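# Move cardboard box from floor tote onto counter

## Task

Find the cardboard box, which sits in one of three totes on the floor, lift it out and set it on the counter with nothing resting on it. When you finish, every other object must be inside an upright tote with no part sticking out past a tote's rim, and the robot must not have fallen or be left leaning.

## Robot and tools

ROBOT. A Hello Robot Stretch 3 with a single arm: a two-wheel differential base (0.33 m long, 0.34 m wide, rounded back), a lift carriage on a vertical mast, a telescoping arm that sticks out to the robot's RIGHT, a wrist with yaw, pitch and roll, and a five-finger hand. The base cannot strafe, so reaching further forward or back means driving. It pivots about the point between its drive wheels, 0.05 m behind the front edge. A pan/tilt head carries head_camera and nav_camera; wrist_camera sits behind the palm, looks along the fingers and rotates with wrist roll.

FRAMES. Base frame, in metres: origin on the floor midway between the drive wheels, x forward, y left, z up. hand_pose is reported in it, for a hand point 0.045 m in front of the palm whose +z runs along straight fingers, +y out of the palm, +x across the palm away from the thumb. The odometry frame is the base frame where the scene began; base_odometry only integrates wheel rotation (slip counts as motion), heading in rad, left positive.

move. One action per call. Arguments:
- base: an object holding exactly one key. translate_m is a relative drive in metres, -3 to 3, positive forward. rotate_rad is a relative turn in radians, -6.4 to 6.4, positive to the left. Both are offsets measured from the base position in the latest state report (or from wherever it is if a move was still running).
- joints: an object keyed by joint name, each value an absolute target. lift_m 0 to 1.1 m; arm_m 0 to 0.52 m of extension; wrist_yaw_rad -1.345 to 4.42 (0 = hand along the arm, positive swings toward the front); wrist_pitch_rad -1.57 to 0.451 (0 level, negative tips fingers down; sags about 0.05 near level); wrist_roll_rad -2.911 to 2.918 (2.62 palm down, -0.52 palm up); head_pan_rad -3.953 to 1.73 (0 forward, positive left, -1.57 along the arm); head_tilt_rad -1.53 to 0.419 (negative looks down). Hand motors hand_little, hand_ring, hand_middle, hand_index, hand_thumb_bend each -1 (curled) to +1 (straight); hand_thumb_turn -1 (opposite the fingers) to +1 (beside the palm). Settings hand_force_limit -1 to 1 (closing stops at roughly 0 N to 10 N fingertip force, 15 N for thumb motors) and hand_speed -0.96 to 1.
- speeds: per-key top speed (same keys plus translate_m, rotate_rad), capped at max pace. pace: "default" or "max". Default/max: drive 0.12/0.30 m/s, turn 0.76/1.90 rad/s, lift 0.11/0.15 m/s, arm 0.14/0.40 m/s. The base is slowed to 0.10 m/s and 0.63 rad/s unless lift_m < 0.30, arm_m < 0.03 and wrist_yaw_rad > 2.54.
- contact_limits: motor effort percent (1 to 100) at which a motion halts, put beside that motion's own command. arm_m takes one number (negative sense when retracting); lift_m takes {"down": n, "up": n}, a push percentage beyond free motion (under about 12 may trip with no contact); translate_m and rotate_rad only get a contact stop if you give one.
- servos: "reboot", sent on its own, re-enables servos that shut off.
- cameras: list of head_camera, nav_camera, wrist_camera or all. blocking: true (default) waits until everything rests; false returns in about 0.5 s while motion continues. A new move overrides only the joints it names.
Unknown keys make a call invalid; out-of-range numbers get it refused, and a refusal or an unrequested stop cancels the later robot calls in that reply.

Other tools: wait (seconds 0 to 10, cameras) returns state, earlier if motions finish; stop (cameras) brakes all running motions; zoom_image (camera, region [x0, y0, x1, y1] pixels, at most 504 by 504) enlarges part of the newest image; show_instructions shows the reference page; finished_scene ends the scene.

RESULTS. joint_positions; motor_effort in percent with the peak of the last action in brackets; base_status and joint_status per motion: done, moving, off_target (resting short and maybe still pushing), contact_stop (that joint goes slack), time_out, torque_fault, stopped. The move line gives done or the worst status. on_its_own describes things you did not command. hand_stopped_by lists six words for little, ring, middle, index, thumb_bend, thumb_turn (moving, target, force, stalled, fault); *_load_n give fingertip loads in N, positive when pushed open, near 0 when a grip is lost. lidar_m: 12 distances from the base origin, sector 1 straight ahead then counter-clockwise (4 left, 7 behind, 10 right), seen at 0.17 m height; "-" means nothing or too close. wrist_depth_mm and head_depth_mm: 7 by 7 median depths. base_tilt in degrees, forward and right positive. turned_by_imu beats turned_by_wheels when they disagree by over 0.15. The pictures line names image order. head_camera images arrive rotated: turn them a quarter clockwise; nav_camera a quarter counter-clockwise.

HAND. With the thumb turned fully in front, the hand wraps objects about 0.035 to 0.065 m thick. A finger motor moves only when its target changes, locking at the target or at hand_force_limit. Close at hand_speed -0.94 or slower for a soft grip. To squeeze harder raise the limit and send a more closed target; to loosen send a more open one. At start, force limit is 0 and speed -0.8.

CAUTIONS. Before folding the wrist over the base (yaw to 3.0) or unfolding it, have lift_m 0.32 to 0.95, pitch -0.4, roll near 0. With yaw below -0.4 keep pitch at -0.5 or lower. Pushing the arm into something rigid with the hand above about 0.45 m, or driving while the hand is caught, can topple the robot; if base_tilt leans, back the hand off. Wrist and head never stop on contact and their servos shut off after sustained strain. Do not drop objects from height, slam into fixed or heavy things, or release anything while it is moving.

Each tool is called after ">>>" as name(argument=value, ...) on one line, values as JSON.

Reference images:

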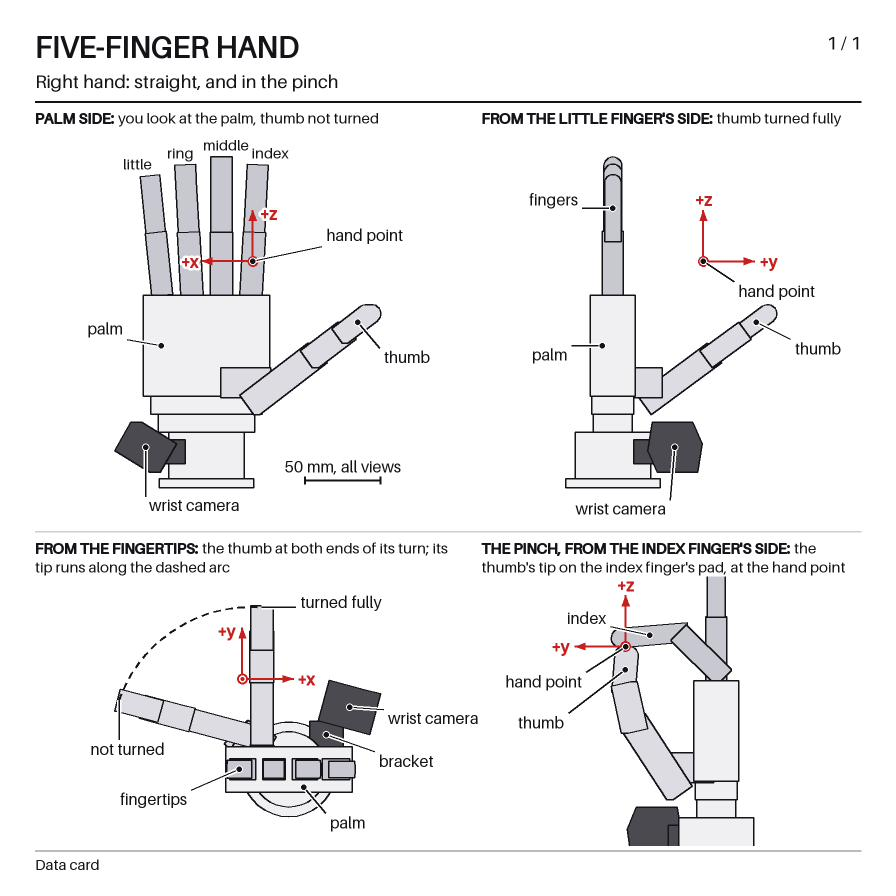

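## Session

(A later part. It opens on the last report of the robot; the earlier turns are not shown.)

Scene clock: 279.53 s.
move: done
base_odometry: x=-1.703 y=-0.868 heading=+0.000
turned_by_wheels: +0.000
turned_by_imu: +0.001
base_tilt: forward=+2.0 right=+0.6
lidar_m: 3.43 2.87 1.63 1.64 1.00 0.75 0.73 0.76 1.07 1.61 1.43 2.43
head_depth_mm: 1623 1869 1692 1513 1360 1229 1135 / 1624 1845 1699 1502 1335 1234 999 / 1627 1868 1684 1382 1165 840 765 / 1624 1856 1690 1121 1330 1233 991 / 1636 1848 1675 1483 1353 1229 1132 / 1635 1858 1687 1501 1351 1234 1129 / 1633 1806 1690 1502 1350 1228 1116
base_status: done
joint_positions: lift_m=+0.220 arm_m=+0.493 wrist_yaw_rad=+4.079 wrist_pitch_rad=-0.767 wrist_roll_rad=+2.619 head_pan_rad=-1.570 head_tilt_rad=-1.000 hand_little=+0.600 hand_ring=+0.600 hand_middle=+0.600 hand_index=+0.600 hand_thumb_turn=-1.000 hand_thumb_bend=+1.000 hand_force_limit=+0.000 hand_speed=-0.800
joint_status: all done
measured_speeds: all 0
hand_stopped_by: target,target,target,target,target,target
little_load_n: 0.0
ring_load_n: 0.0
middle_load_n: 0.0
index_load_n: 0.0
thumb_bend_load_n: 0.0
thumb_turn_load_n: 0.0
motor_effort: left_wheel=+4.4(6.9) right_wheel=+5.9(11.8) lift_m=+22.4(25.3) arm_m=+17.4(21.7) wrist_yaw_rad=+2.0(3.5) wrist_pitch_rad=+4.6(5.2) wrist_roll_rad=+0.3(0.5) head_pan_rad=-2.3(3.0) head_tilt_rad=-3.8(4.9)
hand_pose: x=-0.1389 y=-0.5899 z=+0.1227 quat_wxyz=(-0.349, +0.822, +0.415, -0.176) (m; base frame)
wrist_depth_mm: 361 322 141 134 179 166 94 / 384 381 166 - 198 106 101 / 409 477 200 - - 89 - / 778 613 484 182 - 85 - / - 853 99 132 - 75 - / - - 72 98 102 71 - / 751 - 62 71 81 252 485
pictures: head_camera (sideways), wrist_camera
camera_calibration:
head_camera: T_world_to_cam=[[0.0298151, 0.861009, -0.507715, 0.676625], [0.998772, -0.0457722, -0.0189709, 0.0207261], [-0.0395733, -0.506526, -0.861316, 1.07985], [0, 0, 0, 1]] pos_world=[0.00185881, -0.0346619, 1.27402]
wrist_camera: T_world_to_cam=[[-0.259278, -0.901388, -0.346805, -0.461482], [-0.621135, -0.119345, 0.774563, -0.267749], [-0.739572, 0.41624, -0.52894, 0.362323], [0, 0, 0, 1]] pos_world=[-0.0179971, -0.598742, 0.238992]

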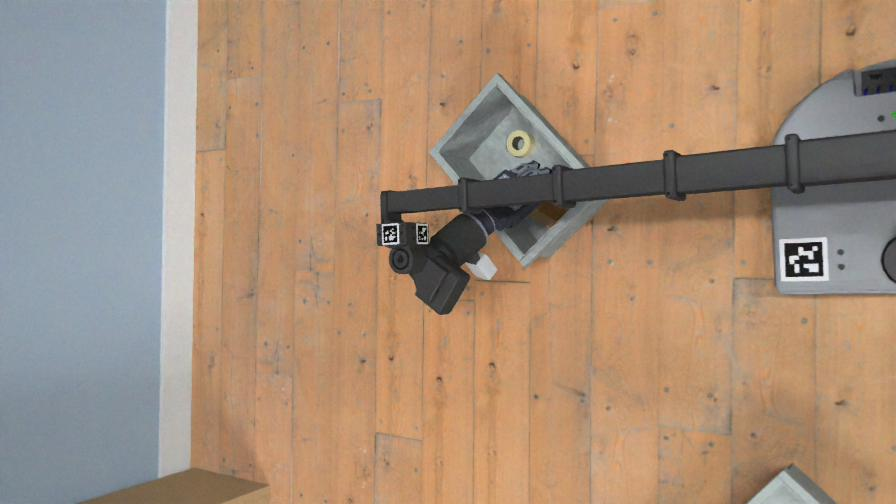

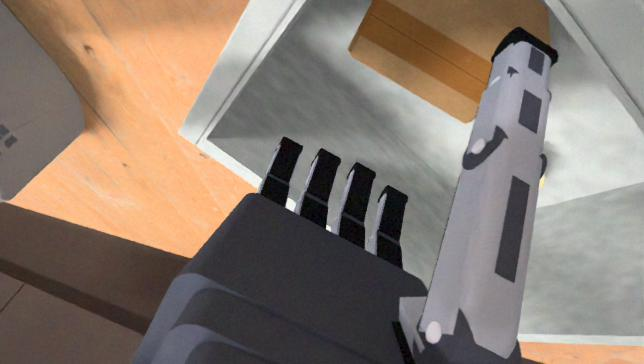

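>>> move(joints={"lift_m": 0.165}, speeds={"lift_m": 0.05}, contact_limits={"lift_m": {"down": 15}}, cameras=["wrist_camera", "head_camera"])

Scene clock: 285.07 s.
move: done
base_odometry: x=-1.703 y=-0.868 heading=+0.000
turned_by_wheels: +0.000
turned_by_imu: +0.001
base_tilt: forward=+2.1 right=+0.8
lidar_m: 3.41 2.87 1.63 1.64 1.00 0.75 0.73 0.76 1.07 1.61 1.43 2.43
head_depth_mm: 1614 1876 1696 1507 1349 1233 1134 / 1629 1860 1702 1506 1338 1236 1001 / 1620 1856 1685 1435 1251 897 799 / 1623 1858 1690 1200 1332 1235 989 / 1634 1832 1679 1498 1353 1233 1131 / 1626 1844 1689 1507 1358 1232 1126 / 1635 1812 1679 1498 1355 1232 1116
base_status: not commanded
joint_positions: lift_m=+0.165 arm_m=+0.493 wrist_yaw_rad=+4.079 wrist_pitch_rad=-0.767 wrist_roll_rad=+2.619 head_pan_rad=-1.570 head_tilt_rad=-1.000 hand_little=+0.600 hand_ring=+0.600 hand_middle=+0.600 hand_index=+0.600 hand_thumb_turn=-1.000 hand_thumb_bend=+1.000 hand_force_limit=+0.000 hand_speed=-0.800
joint_status: all done
measured_speeds: all 0
hand_stopped_by: target,target,target,target,target,target
little_load_n: -0.5
ring_load_n: 0.0
middle_load_n: 0.0
index_load_n: 0.0
thumb_bend_load_n: 0.0
thumb_turn_load_n: 0.0
motor_effort: left_wheel=+4.0(4.7) right_wheel=+5.8(6.2) lift_m=+22.2(24.1) arm_m=+14.3(15.5) wrist_yaw_rad=+2.6(3.6) wrist_pitch_rad=+4.9(5.2) wrist_roll_rad=+0.4(0.5) head_pan_rad=-2.4(3.9) head_tilt_rad=-4.4(4.6)
contact_limits: lift_m down 15 (down: maximum 72; up: maximum 65)
hand_pose: x=-0.1389 y=-0.5899 z=+0.0677 quat_wxyz=(-0.349, +0.822, +0.415, -0.176) (m; base frame)
wrist_depth_mm: 274 250 70 134 - - - / 339 287 82 155 143 - - / 398 116 101 173 166 89 - / 594 154 - 184 180 84 - / - 716 99 132 - 76 - / - - 72 98 102 71 - / 754 - 62 71 81 - -
pictures: head_camera (sideways), wrist_camera
camera_calibration:
head_camera: T_world_to_cam=[[0.0298151, 0.861009, -0.507715, 0.676625], [0.998772, -0.0457722, -0.0189709, 0.0207261], [-0.0395733, -0.506526, -0.861316, 1.07985], [0, 0, 0, 1]] pos_world=[0.00185881, -0.0346619, 1.27402]
wrist_camera: T_world_to_cam=[[-0.259278, -0.901388, -0.346805, -0.480556], [-0.621135, -0.119345, 0.774563, -0.225148], [-0.739572, 0.41624, -0.52894, 0.333231], [0, 0, 0, 1]] pos_world=[-0.0179971, -0.598742, 0.183992]

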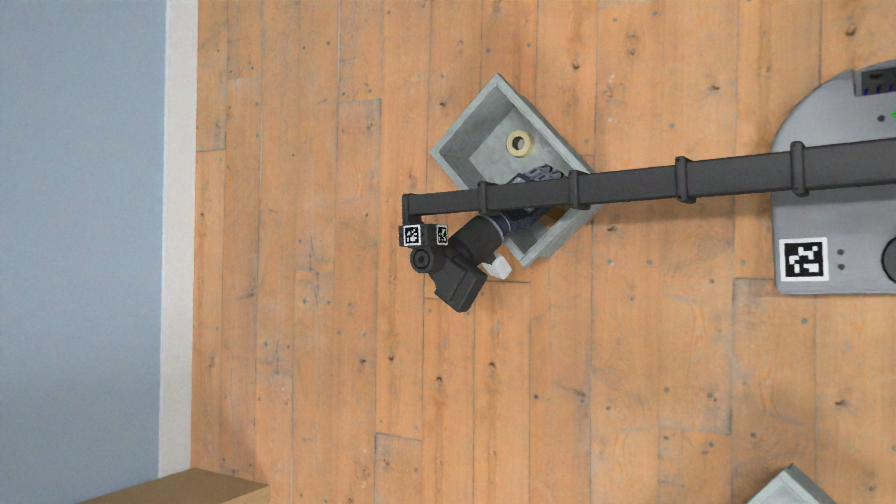

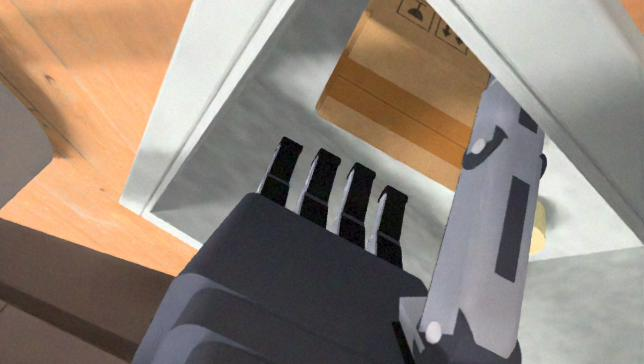

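>>> zoom_image(camera="wrist_camera", region=[300, 0, 644, 270])

>>> zoom_image(camera="head_camera", region=[410, 60, 620, 310])

Scaled by 1.465.

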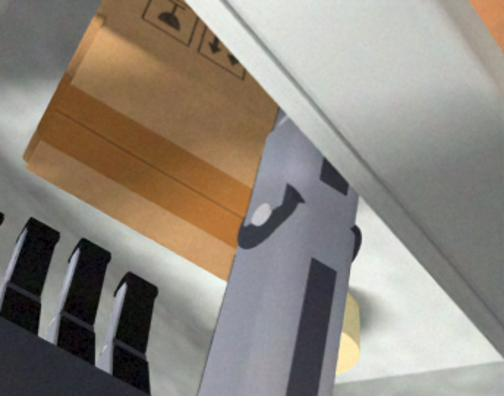

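Scaled by 2.016 from the camera's 896x504 image, which has a finer 1280x720 frame.

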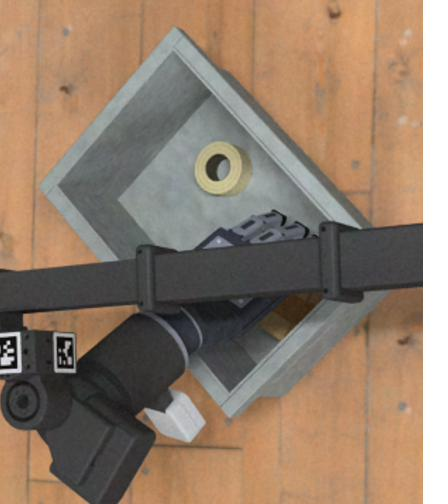

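>>> move(joints={"lift_m": 0.145, "arm_m": 0.489}, speeds={"lift_m": 0.04}, contact_limits={"lift_m": {"down": 14}}, cameras=["wrist_camera", "head_camera"])

>>> zoom_image(camera="head_camera", region=[410, 60, 620, 310])

Scene clock: 311.63 s.
move: done
base_odometry: x=-1.703 y=-0.868 heading=+0.000
turned_by_wheels: +0.000
turned_by_imu: +0.001
base_tilt: forward=+2.0 right=+0.7
lidar_m: 3.42 2.86 1.63 1.64 1.00 0.75 0.73 0.76 1.07 1.61 1.43 2.43
head_depth_mm: 1615 1853 1696 1503 1354 1229 1129 / 1633 1850 1701 1500 1332 1234 999 / 1628 1856 1691 1433 1264 916 818 / 1631 1854 1685 1194 1336 1232 991 / 1636 1855 1694 1499 1349 1234 1130 / 1629 1862 1688 1495 1349 1226 1125 / 1634 1812 1692 1490 1355 1228 1117
base_status: not commanded
joint_positions: lift_m=+0.145 arm_m=+0.489 wrist_yaw_rad=+4.079 wrist_pitch_rad=-0.767 wrist_roll_rad=+2.619 head_pan_rad=-1.570 head_tilt_rad=-1.000 hand_little=+0.600 hand_ring=+0.600 hand_middle=+0.600 hand_index=+0.600 hand_thumb_turn=-1.000 hand_thumb_bend=+1.000 hand_force_limit=+0.000 hand_speed=-0.800
joint_status: all done
measured_speeds: all 0
hand_stopped_by: target,target,target,target,target,target
little_load_n: 0.0
ring_load_n: 0.0
middle_load_n: 0.0
index_load_n: 0.0
thumb_bend_load_n: 0.0
thumb_turn_load_n: 0.0
motor_effort: left_wheel=+4.5(4.7) right_wheel=+5.9(6.2) lift_m=+24.3(24.3) arm_m=-18.9(22.6) wrist_yaw_rad=+1.6(2.4) wrist_pitch_rad=+4.5(4.9) wrist_roll_rad=+0.4(0.5) head_pan_rad=-3.9(4.4) head_tilt_rad=-4.2(4.6)
contact_limits: lift_m down 14 (down: maximum 72; up: maximum 65)
hand_pose: x=-0.1389 y=-0.5859 z=+0.0477 quat_wxyz=(-0.349, +0.822, +0.415, -0.176) (m; base frame)
wrist_depth_mm: 254 - - - - - - / 320 - - - - - - / 378 69 - 153 - - - / 531 99 - 183 156 - - / - 156 98 132 - 75 - / - - 72 98 102 71 - / 757 - 62 71 81 - -
pictures: head_camera (sideways), wrist_camera
camera_calibration:
head_camera: T_world_to_cam=[[0.0298151, 0.861009, -0.507715, 0.676625], [0.998772, -0.0457722, -0.0189709, 0.0207261], [-0.0395733, -0.506526, -0.861316, 1.07985], [0, 0, 0, 1]] pos_world=[0.00185881, -0.0346619, 1.27402]
wrist_camera: T_world_to_cam=[[-0.259029, -0.901457, -0.346813, -0.483923], [-0.621109, -0.119519, 0.774557, -0.209283], [-0.739681, 0.416041, -0.528944, 0.320867], [0, 0, 0, 1]] pos_world=[-0.0179982, -0.594743, 0.163992]

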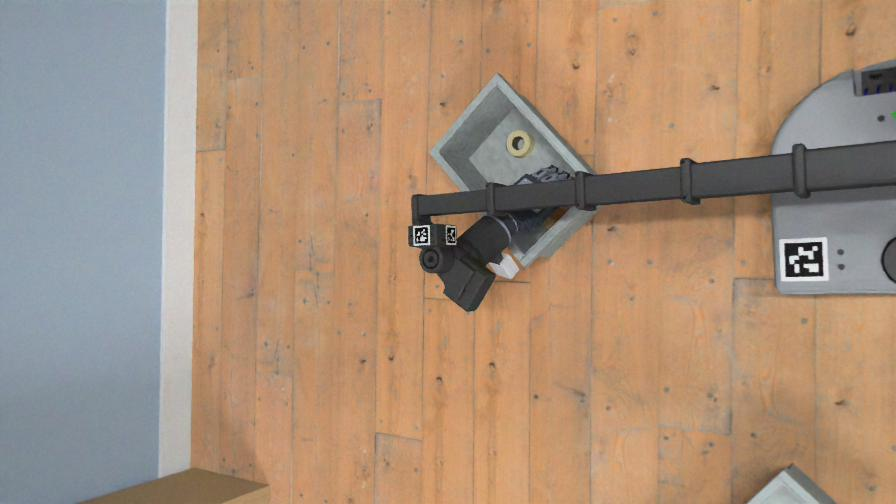

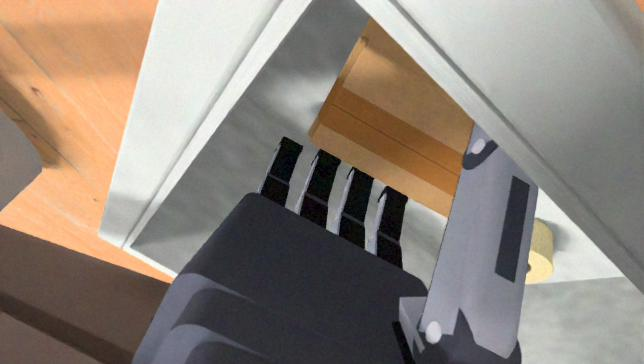

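Scaled by 2.016 from the camera's 896x504 image, which has a finer 1280x720 frame.

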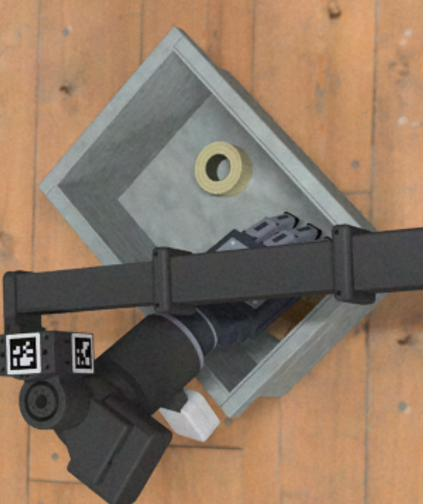

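>>> move(joints={"hand_index": -0.3, "hand_middle": -0.3, "hand_ring": -0.3, "hand_speed": -0.94, "hand_force_limit": 0.0}, cameras=["wrist_camera", "head_camera"])

Scene clock: 319.27 s.
move: off_target
base_odometry: x=-1.703 y=-0.868 heading=+0.000
turned_by_wheels: +0.000
turned_by_imu: +0.002
base_tilt: forward=+2.0 right=+0.7
lidar_m: 3.42 2.88 1.63 1.64 1.00 0.75 0.73 0.76 1.07 1.61 1.43 2.43
head_depth_mm: 1610 1862 1689 1513 1359 1236 1134 / 1627 1855 1693 1495 1339 1233 999 / 1637 1853 1685 1443 1265 916 816 / 1630 1850 1683 1196 1334 1238 989 / 1635 1847 1683 1494 1350 1237 1130 / 1639 1851 1678 1500 1350 1235 1130 / 1634 1809 1686 1495 1352 1229 1116
base_status: not commanded
joint_positions: lift_m=+0.145 arm_m=+0.489 wrist_yaw_rad=+4.079 wrist_pitch_rad=-0.767 wrist_roll_rad=+2.619 head_pan_rad=-1.570 head_tilt_rad=-1.000 hand_little=+0.600 hand_ring=+0.038 hand_middle=+0.077 hand_index=+0.043 hand_thumb_turn=-1.000 hand_thumb_bend=+1.000 hand_force_limit=+0.000 hand_speed=-0.940
joint_status: hand_ring off_target (ended at +0.038, target -0.300); hand_middle off_target (ended at +0.077, target -0.300); hand_index off_target (ended at +0.043, target -0.300); the others done
measured_speeds: all 0
hand_stopped_by: target,force,force,force,target,target
little_load_n: 0.0
ring_load_n: 5.5
middle_load_n: 2.5
index_load_n: 6.5
thumb_bend_load_n: 1.5
thumb_turn_load_n: 3.0
motor_effort: left_wheel=+4.2(5.3) right_wheel=+6.0(6.3) lift_m=+39.7(40.2) arm_m=-8.7(14.5) wrist_yaw_rad=+1.2(2.9) wrist_pitch_rad=+4.8(5.1) wrist_roll_rad=+0.4(0.6) head_pan_rad=-3.9(4.8) head_tilt_rad=-2.7(4.5)
contact_limits: lift_m down 14 (down: maximum 72; up: maximum 65)
hand_pose: x=-0.1389 y=-0.5859 z=+0.0477 quat_wxyz=(-0.349, +0.822, +0.415, -0.176) (m; base frame)
wrist_depth_mm: 256 - - - - - - / 319 - - - - - - / 380 69 - 153 - - - / 531 99 - 166 169 - - / - 156 99 132 166 75 - / - - 72 98 108 71 - / 756 - 62 71 81 - -
pictures: head_camera (sideways), wrist_camera
camera_calibration:
head_camera: T_world_to_cam=[[0.0299049, 0.861004, -0.507718, 0.67663], [0.998765, -0.0459001, -0.019011, 0.0207723], [-0.0396729, -0.506523, -0.861313, 1.07984], [0, 0, 0, 1]] pos_world=[0.00185935, -0.0346621, 1.27402]
wrist_camera: T_world_to_cam=[[-0.259029, -0.901457, -0.346813, -0.483923], [-0.621109, -0.119519, 0.774557, -0.209283], [-0.739681, 0.416041, -0.528944, 0.320867], [0, 0, 0, 1]] pos_world=[-0.0179982, -0.594743, 0.163992]

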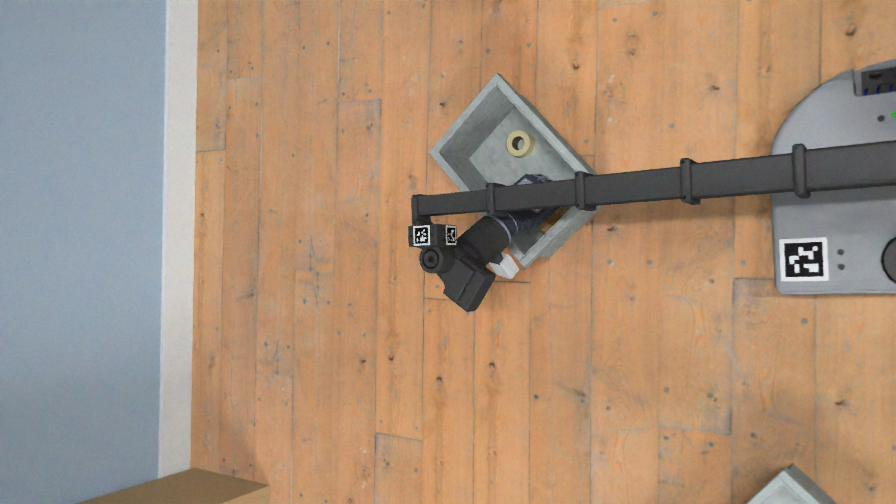

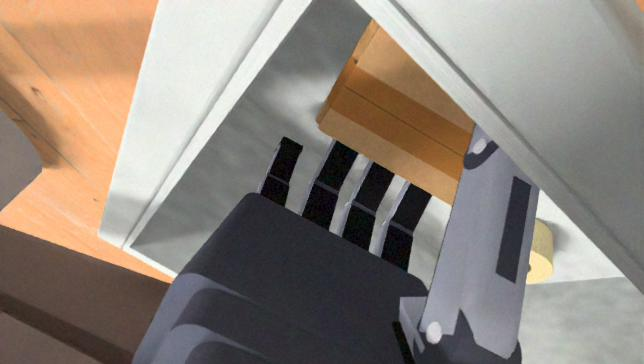

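>>> move(joints={"hand_index": -0.4, "hand_middle": -0.4, "hand_ring": -0.4, "hand_force_limit": 0.5}, cameras=[])

>>> move(joints={"lift_m": 0.185}, speeds={"lift_m": 0.04}, cameras=["wrist_camera", "head_camera"])

Scene clock: 322.97 s.
move: off_target
base_odometry: x=-1.703 y=-0.868 heading=+0.000
turned_by_wheels: +0.000
turned_by_imu: +0.001
base_tilt: forward=+2.1 right=+0.7
lidar_m: 3.42 2.87 1.63 1.64 1.00 0.75 0.73 0.76 1.07 1.61 1.43 2.43
head_depth_mm: 1621 1866 1697 1506 1360 1238 1132 / 1624 1851 1692 1504 1337 1232 999 / 1633 1840 1698 1444 1258 916 814 / 1622 1846 1684 1191 1335 1233 989 / 1639 1845 1685 1498 1359 1236 1131 / 1628 1836 1692 1499 1353 1232 1125 / 1630 1807 1686 1503 1352 1230 1114
base_status: not commanded
joint_positions: lift_m=+0.145 arm_m=+0.489 wrist_yaw_rad=+4.079 wrist_pitch_rad=-0.767 wrist_roll_rad=+2.619 head_pan_rad=-1.570 head_tilt_rad=-1.000 hand_little=+0.600 hand_ring=+0.029 hand_middle=+0.063 hand_index=+0.039 hand_thumb_turn=-1.000 hand_thumb_bend=+1.001 hand_force_limit=+0.500 hand_speed=-0.940
joint_status: hand_ring off_target (ended at +0.029, target -0.400); hand_middle off_target (ended at +0.063, target -0.400); hand_index off_target (ended at +0.039, target -0.400); the others done
measured_speeds: all 0
hand_stopped_by: target,force,force,force,target,target
little_load_n: 0.0
ring_load_n: 7.5
middle_load_n: 9.5
index_load_n: 6.5
thumb_bend_load_n: 3.0
thumb_turn_load_n: 4.5
motor_effort: left_wheel=+4.0(4.7) right_wheel=+6.0(6.2) lift_m=+39.9(39.9) arm_m=-3.7(4.5) wrist_yaw_rad=+1.9(2.8) wrist_pitch_rad=+4.6(4.9) wrist_roll_rad=+0.4(0.5) head_pan_rad=-3.1(4.2) head_tilt_rad=-3.2(4.5)
contact_limits: lift_m down 14 (down: maximum 72; up: maximum 65)
hand_pose: x=-0.1389 y=-0.5859 z=+0.0477 quat_wxyz=(-0.349, +0.822, +0.415, -0.176) (m; base frame)
wrist_depth_mm: 255 - - - - - - / 320 - - - - - - / 384 69 - 152 - - - / 527 99 - 166 169 - - / - 157 99 132 166 75 - / - - 72 98 109 71 - / 751 - 62 71 81 - -
pictures: none
No camera images: "cameras" was empty.

Scene clock: 324.47 s.
move: done
base_odometry: x=-1.703 y=-0.868 heading=+0.000
turned_by_wheels: +0.000
turned_by_imu: +0.000
base_tilt: forward=+2.0 right=+0.6
lidar_m: 3.43 2.87 1.63 1.64 1.00 0.75 0.73 0.76 1.07 1.61 1.43 2.44
head_depth_mm: 1615 1855 1691 1510 1355 1232 1135 / 1626 1858 1690 1510 1342 1229 1000 / 1628 1851 1699 1435 1233 877 778 / 1628 1866 1684 1154 1336 1228 989 / 1634 1858 1696 1503 1359 1228 1128 / 1634 1844 1689 1497 1352 1233 1128 / 1641 1817 1678 1495 1357 1230 1116
base_status: not commanded
joint_positions: lift_m=+0.185 arm_m=+0.489 wrist_yaw_rad=+4.079 wrist_pitch_rad=-0.767 wrist_roll_rad=+2.619 head_pan_rad=-1.570 head_tilt_rad=-1.000 hand_little=+0.600 hand_ring=+0.029 hand_middle=+0.063 hand_index=+0.039 hand_thumb_turn=-1.000 hand_thumb_bend=+1.001 hand_force_limit=+0.500 hand_speed=-0.940
joint_status: all done
measured_speeds: all 0
hand_stopped_by: target,force,force,force,target,target
little_load_n: 0.0
ring_load_n: 7.0
middle_load_n: 10.0
index_load_n: 6.5
thumb_bend_load_n: 2.5
thumb_turn_load_n: 4.5
motor_effort: left_wheel=+4.2(4.9) right_wheel=+5.9(6.2) lift_m=+39.0(41.7) arm_m=-1.4(3.7) wrist_yaw_rad=+1.8(3.0) wrist_pitch_rad=+4.4(5.2) wrist_roll_rad=+0.5(0.5) head_pan_rad=-3.8(4.9) head_tilt_rad=-2.9(4.3)
hand_pose: x=-0.1389 y=-0.5859 z=+0.0877 quat_wxyz=(-0.349, +0.822, +0.415, -0.176) (m; base frame)
wrist_depth_mm: 306 274 93 - 112 119 65 / 370 329 110 128 118 110 - / 398 402 135 152 136 91 116 / 633 543 163 166 169 85 - / - 720 99 132 166 76 - / - - 72 98 109 71 - / 759 - 62 71 81 - -
pictures: head_camera (sideways), wrist_camera
camera_calibration:
head_camera: T_world_to_cam=[[0.0299907, 0.861, -0.50772, 0.676631], [0.998763, -0.045974, -0.0189672, 0.0207135], [-0.0396726, -0.506522, -0.861314, 1.07984], [0, 0, 0, 1]] pos_world=[0.00185967, -0.0346622, 1.27402]
wrist_camera: T_world_to_cam=[[-0.259029, -0.901457, -0.346813, -0.47005], [-0.621109, -0.119519, 0.774557, -0.240265], [-0.739681, 0.416041, -0.528944, 0.342025], [0, 0, 0, 1]] pos_world=[-0.0179982, -0.594743, 0.203992]

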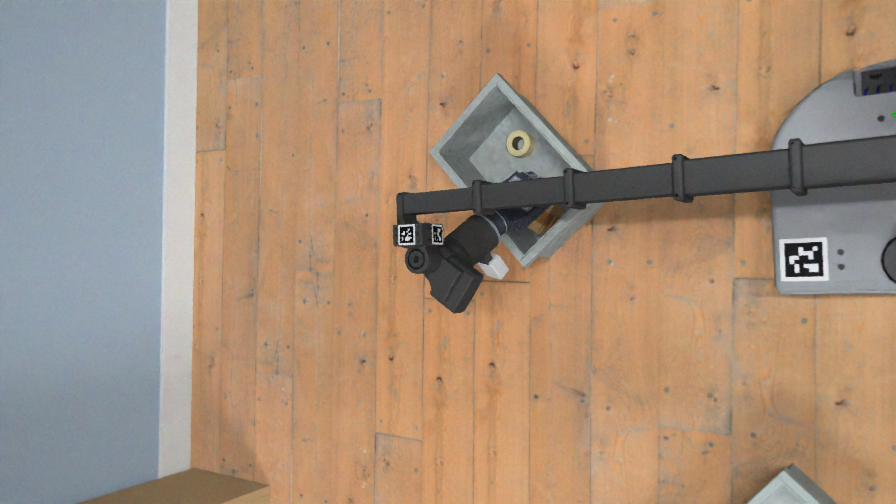

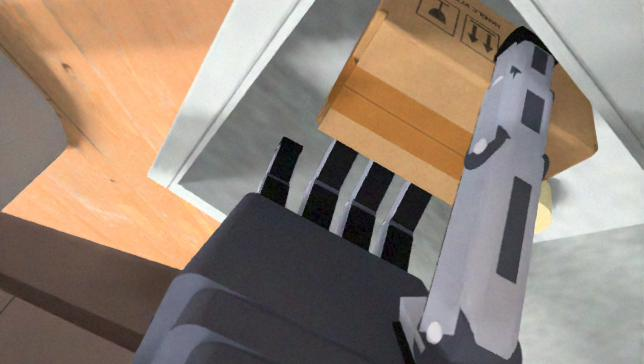

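>>> move(joints={"lift_m": 0.35}, speeds={"lift_m": 0.08}, cameras=["wrist_camera", "head_camera"])

Scene clock: 334.63 s.
move: done
base_odometry: x=-1.703 y=-0.868 heading=+0.000
turned_by_wheels: +0.000
turned_by_imu: +0.002
base_tilt: forward=+2.0 right=+0.7
lidar_m: 3.43 2.87 1.63 1.64 1.00 0.75 0.73 0.76 1.07 1.61 1.43 2.43
head_depth_mm: 1619 1845 1690 1510 1356 1238 1130 / 1624 1860 1686 1507 1337 1232 977 / 1627 1853 1693 1039 784 711 953 / 1628 1853 1688 1068 1338 1228 986 / 1630 1834 1676 1480 1348 1231 1132 / 1623 1867 1686 1493 1346 1227 1128 / 1637 1808 1684 1500 1353 1226 1120
base_status: not commanded
joint_positions: lift_m=+0.350 arm_m=+0.489 wrist_yaw_rad=+4.079 wrist_pitch_rad=-0.767 wrist_roll_rad=+2.619 head_pan_rad=-1.570 head_tilt_rad=-1.000 hand_little=+0.600 hand_ring=+0.029 hand_middle=+0.063 hand_index=+0.039 hand_thumb_turn=-1.000 hand_thumb_bend=+1.001 hand_force_limit=+0.500 hand_speed=-0.940
joint_status: all done
measured_speeds: all 0
hand_stopped_by: target,force,force,force,target,target
little_load_n: 0.0
ring_load_n: 7.5
middle_load_n: 10.0
index_load_n: 6.5
thumb_bend_load_n: 2.5
thumb_turn_load_n: 4.5
motor_effort: left_wheel=+4.3(4.8) right_wheel=+6.0(6.3) lift_m=+39.4(42.5) arm_m=+7.0(7.0) wrist_yaw_rad=+1.6(3.4) wrist_pitch_rad=+4.3(5.3) wrist_roll_rad=+0.3(0.5) head_pan_rad=-3.7(4.3) head_tilt_rad=-2.5(4.0)
hand_pose: x=-0.1389 y=-0.5859 z=+0.2527 quat_wxyz=(-0.349, +0.822, +0.415, -0.176) (m; base frame)
wrist_depth_mm: 363 464 443 281 112 119 - / 375 557 511 291 118 108 134 / 952 725 618 155 136 90 119 / - 927 746 166 169 84 320 / - - 99 132 167 76 498 / - - 72 98 109 71 590 / 766 - 62 71 81 - 718
pictures: head_camera (sideways), wrist_camera
camera_calibration:
head_camera: T_world_to_cam=[[0.0299907, 0.861, -0.50772, 0.676631], [0.998763, -0.045974, -0.0189672, 0.0207135], [-0.0396726, -0.506522, -0.861314, 1.07984], [0, 0, 0, 1]] pos_world=[0.00185967, -0.0346622, 1.27402]
wrist_camera: T_world_to_cam=[[-0.259029, -0.901457, -0.346813, -0.412826], [-0.621109, -0.119519, 0.774557, -0.368067], [-0.739681, 0.416041, -0.528944, 0.429301], [0, 0, 0, 1]] pos_world=[-0.0179982, -0.594743, 0.368992]

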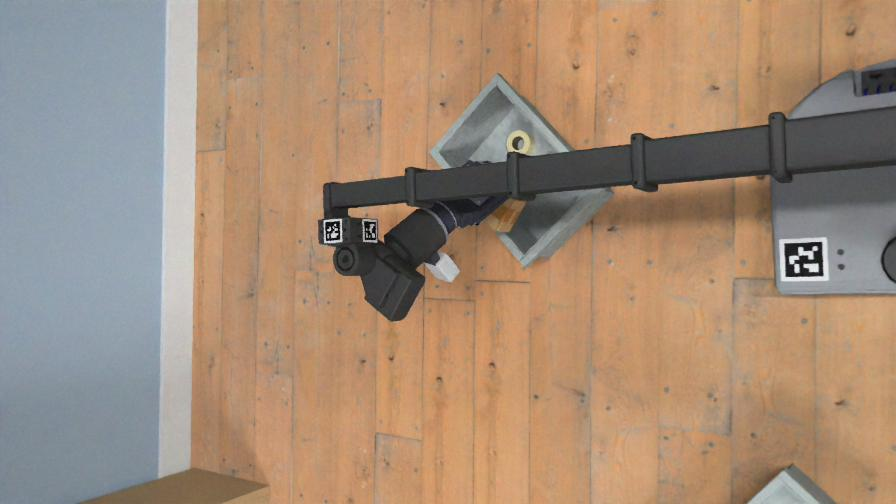

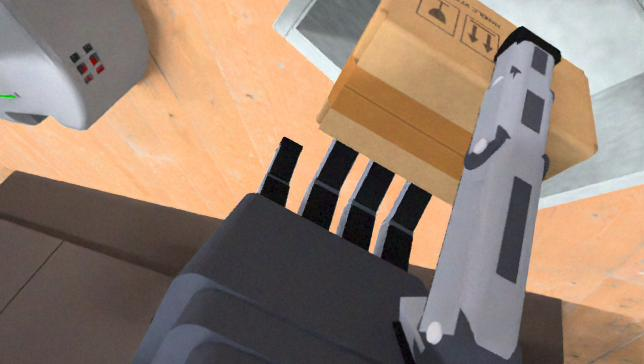

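>>> move(joints={"lift_m": 1.08, "wrist_yaw_rad": 0.0, "head_pan_rad": -1.57, "head_tilt_rad": -0.5}, speeds={"wrist_yaw_rad": 0.8}, cameras=["wrist_camera", "head_camera", "nav_camera"])

Scene clock: 347.90 s.
move: done
base_odometry: x=-1.703 y=-0.868 heading=+0.000
turned_by_wheels: +0.000
turned_by_imu: +0.003
base_tilt: forward=+2.1 right=+0.6
lidar_m: 3.42 2.87 1.64 1.64 1.00 0.75 0.73 0.76 1.07 1.61 1.43 2.43
head_depth_mm: 284 1518 1652 1831 1939 1598 1340 / 389 1510 1651 1823 1946 1598 1345 / 502 517 1661 1831 1945 1612 1347 / 512 537 697 1850 1956 1613 1356 / 1395 1518 1655 1832 1962 1609 1353 / 1397 1524 1667 1827 1958 1621 1358 / 1404 1530 1648 1792 1816 1627 1354
base_status: not commanded
joint_positions: lift_m=+1.080 arm_m=+0.489 wrist_yaw_rad=+0.003 wrist_pitch_rad=-0.767 wrist_roll_rad=+2.619 head_pan_rad=-1.570 head_tilt_rad=-0.498 hand_little=+0.600 hand_ring=+0.029 hand_middle=+0.063 hand_index=+0.039 hand_thumb_turn=-1.000 hand_thumb_bend=+1.001 hand_force_limit=+0.500 hand_speed=-0.940
joint_status: all done
measured_speeds: all 0
hand_stopped_by: target,force,force,force,target,target
little_load_n: 0.0
ring_load_n: 7.5
middle_load_n: 10.0
index_load_n: 6.0
thumb_bend_load_n: 2.0
thumb_turn_load_n: 4.5
motor_effort: left_wheel=+4.3(4.9) right_wheel=+6.0(6.3) lift_m=+40.2(42.3) arm_m=+16.7(18.4) wrist_yaw_rad=-2.5(7.8) wrist_pitch_rad=+4.5(5.3) wrist_roll_rad=+0.4(0.5) head_pan_rad=-3.2(6.2) head_tilt_rad=-1.8(5.9)
hand_pose: x=+0.0099 y=-0.7570 z=+0.9827 quat_wxyz=(-0.001, +0.001, -0.921, +0.391) (m; base frame)
wrist_depth_mm: - - - - 113 134 902 / 939 - - 136 118 107 957 / 886 - - 152 136 91 - / 816 925 - 165 169 85 - / 767 850 99 132 167 76 - / 751 - 72 98 109 72 - / 717 - 62 71 81 - -
pictures: head_camera (sideways), nav_camera (sideways), wrist_camera
camera_calibration:
head_camera: T_world_to_cam=[[0.030278, 0.510352, -0.859433, 1.13497], [0.998758, -0.0494893, 0.00579852, -0.0115226], [-0.0395734, -0.858541, -0.511216, 0.624586], [0, 0, 0, 1]] pos_world=[0.00186055, -0.0435741, 1.2948]
nav_camera: T_world_to_cam=[[-0.051246, -0.439233, 0.896911, -1.11879], [-0.998468, 0.041303, -0.0368218, 0.108295], [-0.0208717, -0.897423, -0.440676, 0.530213], [0, 0, 0, 1]] pos_world=[0.0618618, -0.0200559, 1.24109]
wrist_camera: T_world_to_cam=[[0.8788, 0.327799, -0.346784, 0.643895], [0.465408, -0.428269, 0.774585, -1.10603], [0.105391, -0.842101, -0.528923, 0.0358891], [0, 0, 0, 1]] pos_world=[-0.0548804, -0.654526, 1.09899]

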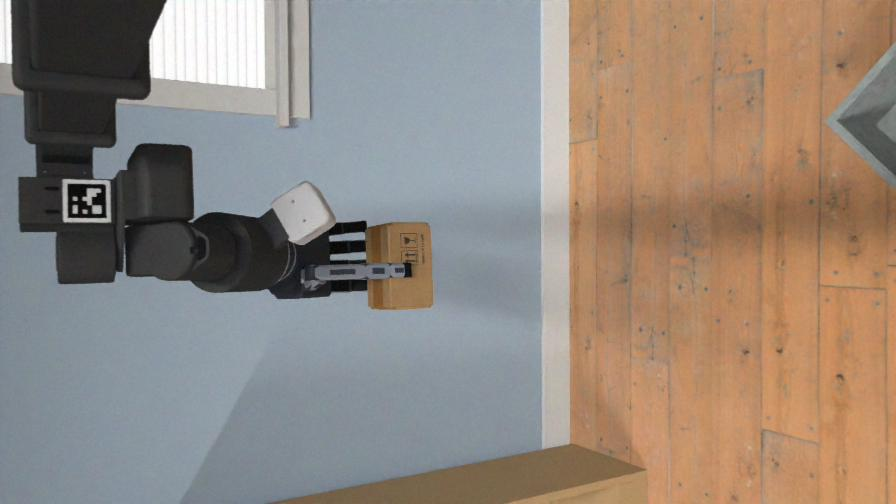

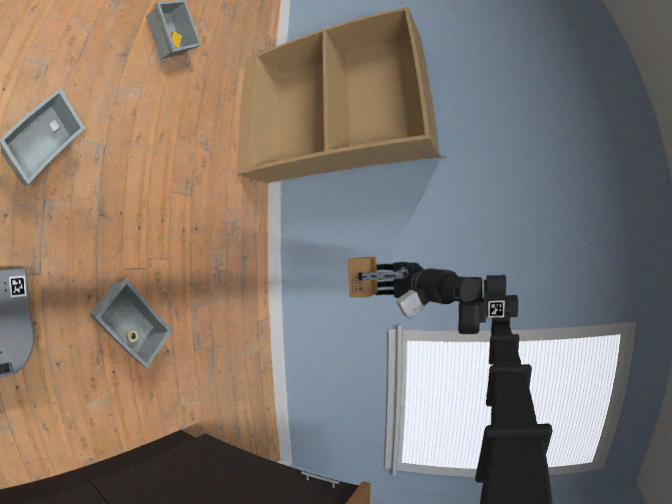

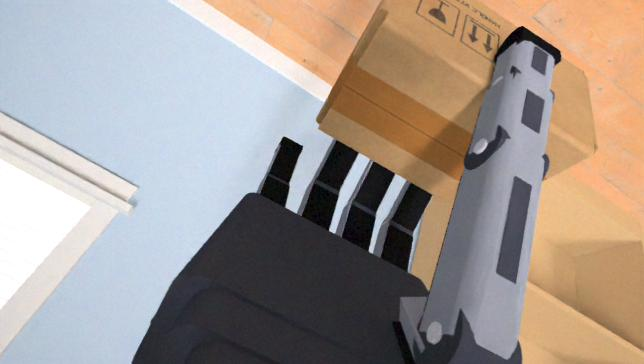

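>>> move(joints={"head_pan_rad": -2.7, "head_tilt_rad": -0.45, "arm_m": 0.25}, cameras=["head_camera", "nav_camera"])

Scene clock: 358.67 s.
move: done
base_odometry: x=-1.703 y=-0.868 heading=+0.000
turned_by_wheels: +0.000
turned_by_imu: +0.002
base_tilt: forward=+2.0 right=+0.6
lidar_m: 3.43 2.87 1.63 1.64 1.00 0.75 0.73 0.76 1.07 1.61 1.43 2.44
head_depth_mm: - - - - - 836 907 / - - - - - 873 966 / - - - - - 919 1036 / - - - - - 982 1111 / 1286 - - - 975 1046 1301 / 1339 - - - 1031 1123 1343 / 1407 - - - 1096 1224 1407
base_status: not commanded
joint_positions: lift_m=+1.080 arm_m=+0.250 wrist_yaw_rad=+0.003 wrist_pitch_rad=-0.767 wrist_roll_rad=+2.619 head_pan_rad=-2.703 head_tilt_rad=-0.451 hand_little=+0.600 hand_ring=+0.029 hand_middle=+0.063 hand_index=+0.039 hand_thumb_turn=-1.000 hand_thumb_bend=+1.001 hand_force_limit=+0.500 hand_speed=-0.940
joint_status: all done
measured_speeds: all 0
hand_stopped_by: target,force,force,force,target,target
little_load_n: 0.0
ring_load_n: 7.5
middle_load_n: 10.0
index_load_n: 6.5
thumb_bend_load_n: 2.5
thumb_turn_load_n: 4.5
motor_effort: left_wheel=+4.1(4.7) right_wheel=+6.2(6.2) lift_m=+24.5(40.4) arm_m=-19.6(23.2) wrist_yaw_rad=-2.1(3.5) wrist_pitch_rad=+4.6(5.2) wrist_roll_rad=+0.3(0.6) head_pan_rad=+3.8(5.7) head_tilt_rad=+5.6(6.9)
hand_pose: x=+0.0099 y=-0.5180 z=+0.9828 quat_wxyz=(-0.001, +0.001, -0.921, +0.391) (m; base frame)
wrist_depth_mm: - - - - 113 134 908 / - - - 136 118 108 945 / - - - 153 136 90 - / - - - 166 169 85 - / - - 99 132 166 76 - / 915 - 72 98 109 72 - / 862 - 62 71 81 - -
pictures: head_camera (sideways), nav_camera (sideways)
camera_calibration:
head_camera: T_world_to_cam=[[0.437654, 0.171572, -0.882622, 1.16273], [0.379225, -0.925268, 0.00817886, -0.0108301], [-0.815259, -0.338292, -0.470012, 0.575702], [0, 0, 0, 1]] pos_world=[-0.0354222, -0.0147586, 1.29693]
nav_camera: T_world_to_cam=[[-0.380658, -0.12165, 0.916679, -1.14257], [-0.387775, 0.920937, -0.038811, 0.107124], [-0.839482, -0.370239, -0.397734, 0.479284], [0, 0, 0, 1]] pos_world=[0.00896077, -0.0601997, 1.24216]

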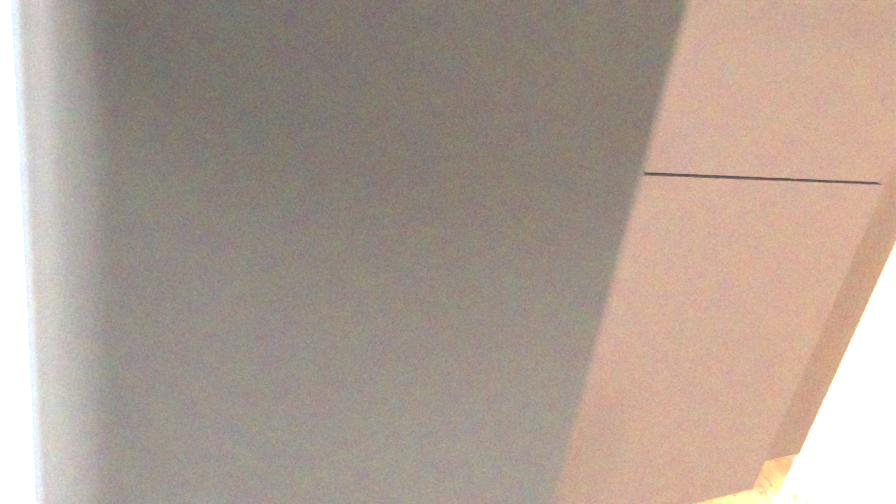

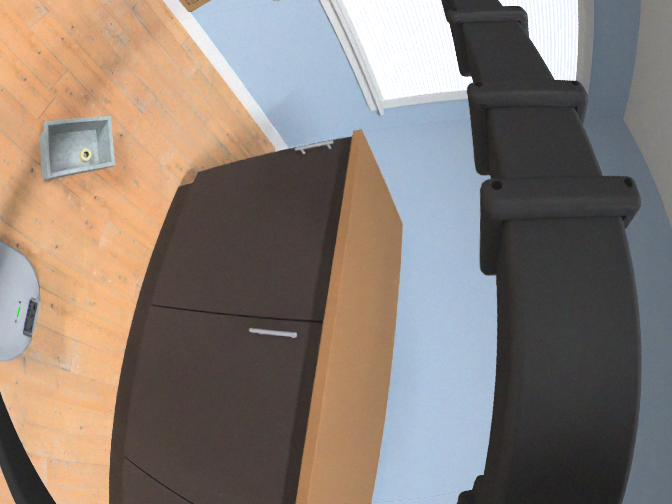

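>>> move(base={"rotate_rad": -1.571}, joints={"head_pan_rad": -1.57, "head_tilt_rad": -0.6}, cameras=["head_camera", "nav_camera", "wrist_camera"])

Scene clock: 364.67 s.
move: done
base_odometry: x=-1.703 y=-0.868 heading=-1.570
turned_by_wheels: -1.571
turned_by_imu: -1.580
base_tilt: forward=+2.0 right=+0.7
lidar_m: 1.61 1.44 2.48 3.43 2.83 1.63 1.64 0.98 0.75 0.73 0.76 1.08
head_depth_mm: 1134 1078 775 772 889 1044 1269 / 291 959 778 774 888 1050 1271 / 288 301 390 760 890 1045 1272 / 301 300 404 538 891 1050 1264 / 1133 1183 748 748 895 1052 1269 / 1130 1185 788 777 893 1052 1283 / 1133 1204 791 777 894 1050 1280
base_status: done
joint_positions: lift_m=+1.080 arm_m=+0.250 wrist_yaw_rad=+0.002 wrist_pitch_rad=-0.767 wrist_roll_rad=+2.619 head_pan_rad=-1.569 head_tilt_rad=-0.600 hand_little=+0.600 hand_ring=+0.029 hand_middle=+0.063 hand_index=+0.039 hand_thumb_turn=-1.000 hand_thumb_bend=+1.001 hand_force_limit=+0.500 hand_speed=-0.940
joint_status: all done
measured_speeds: all 0
hand_stopped_by: target,force,force,force,target,target
little_load_n: 0.0
ring_load_n: 7.5
middle_load_n: 10.0
index_load_n: 6.5
thumb_bend_load_n: 2.5
thumb_turn_load_n: 4.5
motor_effort: left_wheel=+8.9(12.6) right_wheel=-10.3(15.0) lift_m=+25.7(25.9) arm_m=-18.2(20.1) wrist_yaw_rad=-2.1(3.9) wrist_pitch_rad=+4.6(5.1) wrist_roll_rad=+0.3(0.5) head_pan_rad=-2.6(5.1) head_tilt_rad=-3.9(6.3)
hand_pose: x=+0.0097 y=-0.5181 z=+0.9828 quat_wxyz=(+0.000, +0.001, -0.921, +0.391) (m; base frame)
wrist_depth_mm: 255 309 355 399 112 126 887 / 267 265 328 349 118 107 139 / 350 287 276 165 136 91 119 / 486 370 296 166 169 84 - / - 525 99 132 166 75 - / - - 72 98 109 71 - / - - 62 71 81 323 338
pictures: head_camera (sideways), nav_camera (sideways), wrist_camera
camera_calibration:
head_camera: T_world_to_cam=[[0.029454, 0.595093, -0.803117, 1.06158], [0.998829, -0.0483698, 0.000790697, -0.00493693], [-0.038376, -0.8022, -0.595821, 0.734619], [0, 0, 0, 1]] pos_world=[0.00185507, -0.0426675, 1.29028]
nav_camera: T_world_to_cam=[[-0.0504072, -0.528219, 0.847611, -1.05452], [-0.998535, 0.0433661, -0.0323575, 0.102465], [-0.0196658, -0.848, -0.529631, 0.645971], [0, 0, 0, 1]] pos_world=[0.0618632, -0.0136792, 1.23927]
wrist_camera: T_world_to_cam=[[0.879169, 0.326787, -0.346804, 0.565176], [0.464916, -0.428685, 0.77465, -1.00395], [0.104476, -0.842282, -0.528815, 0.236909], [0, 0, 0, 1]] pos_world=[-0.0548861, -0.415524, 1.09899]

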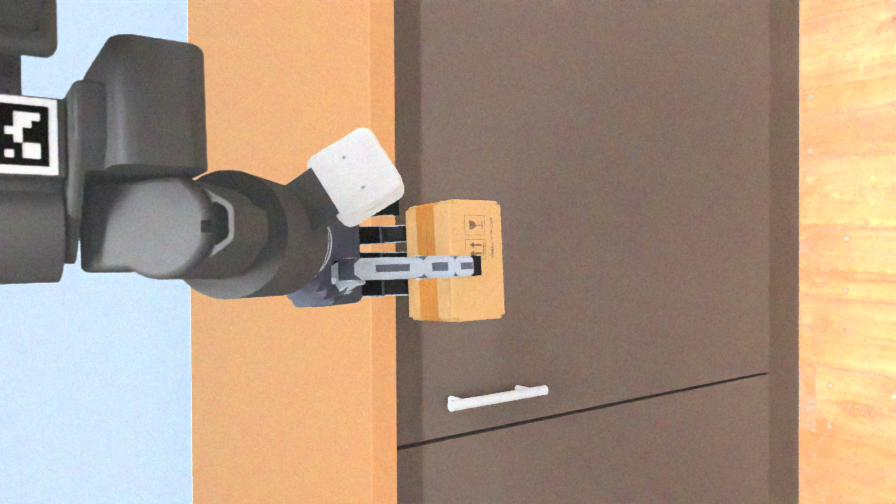

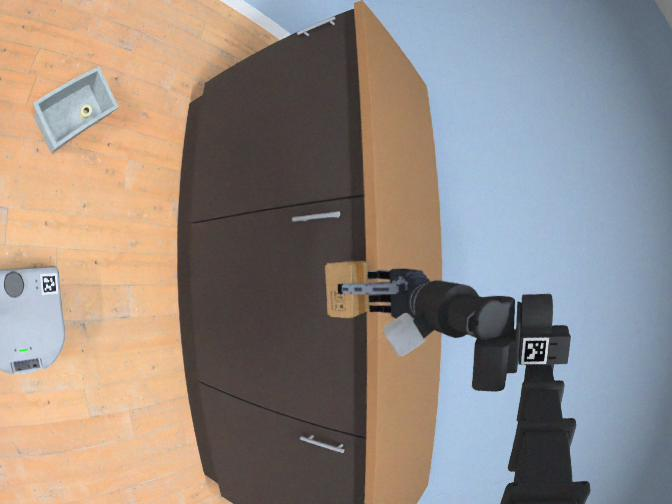

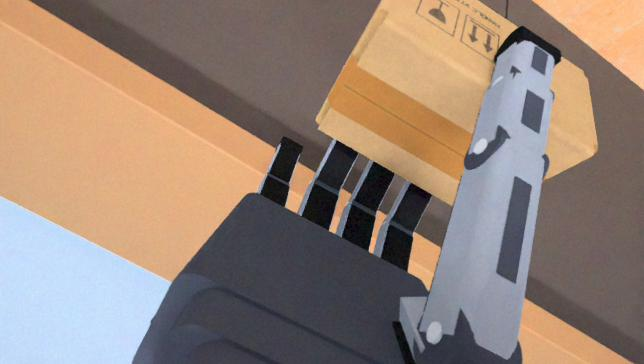

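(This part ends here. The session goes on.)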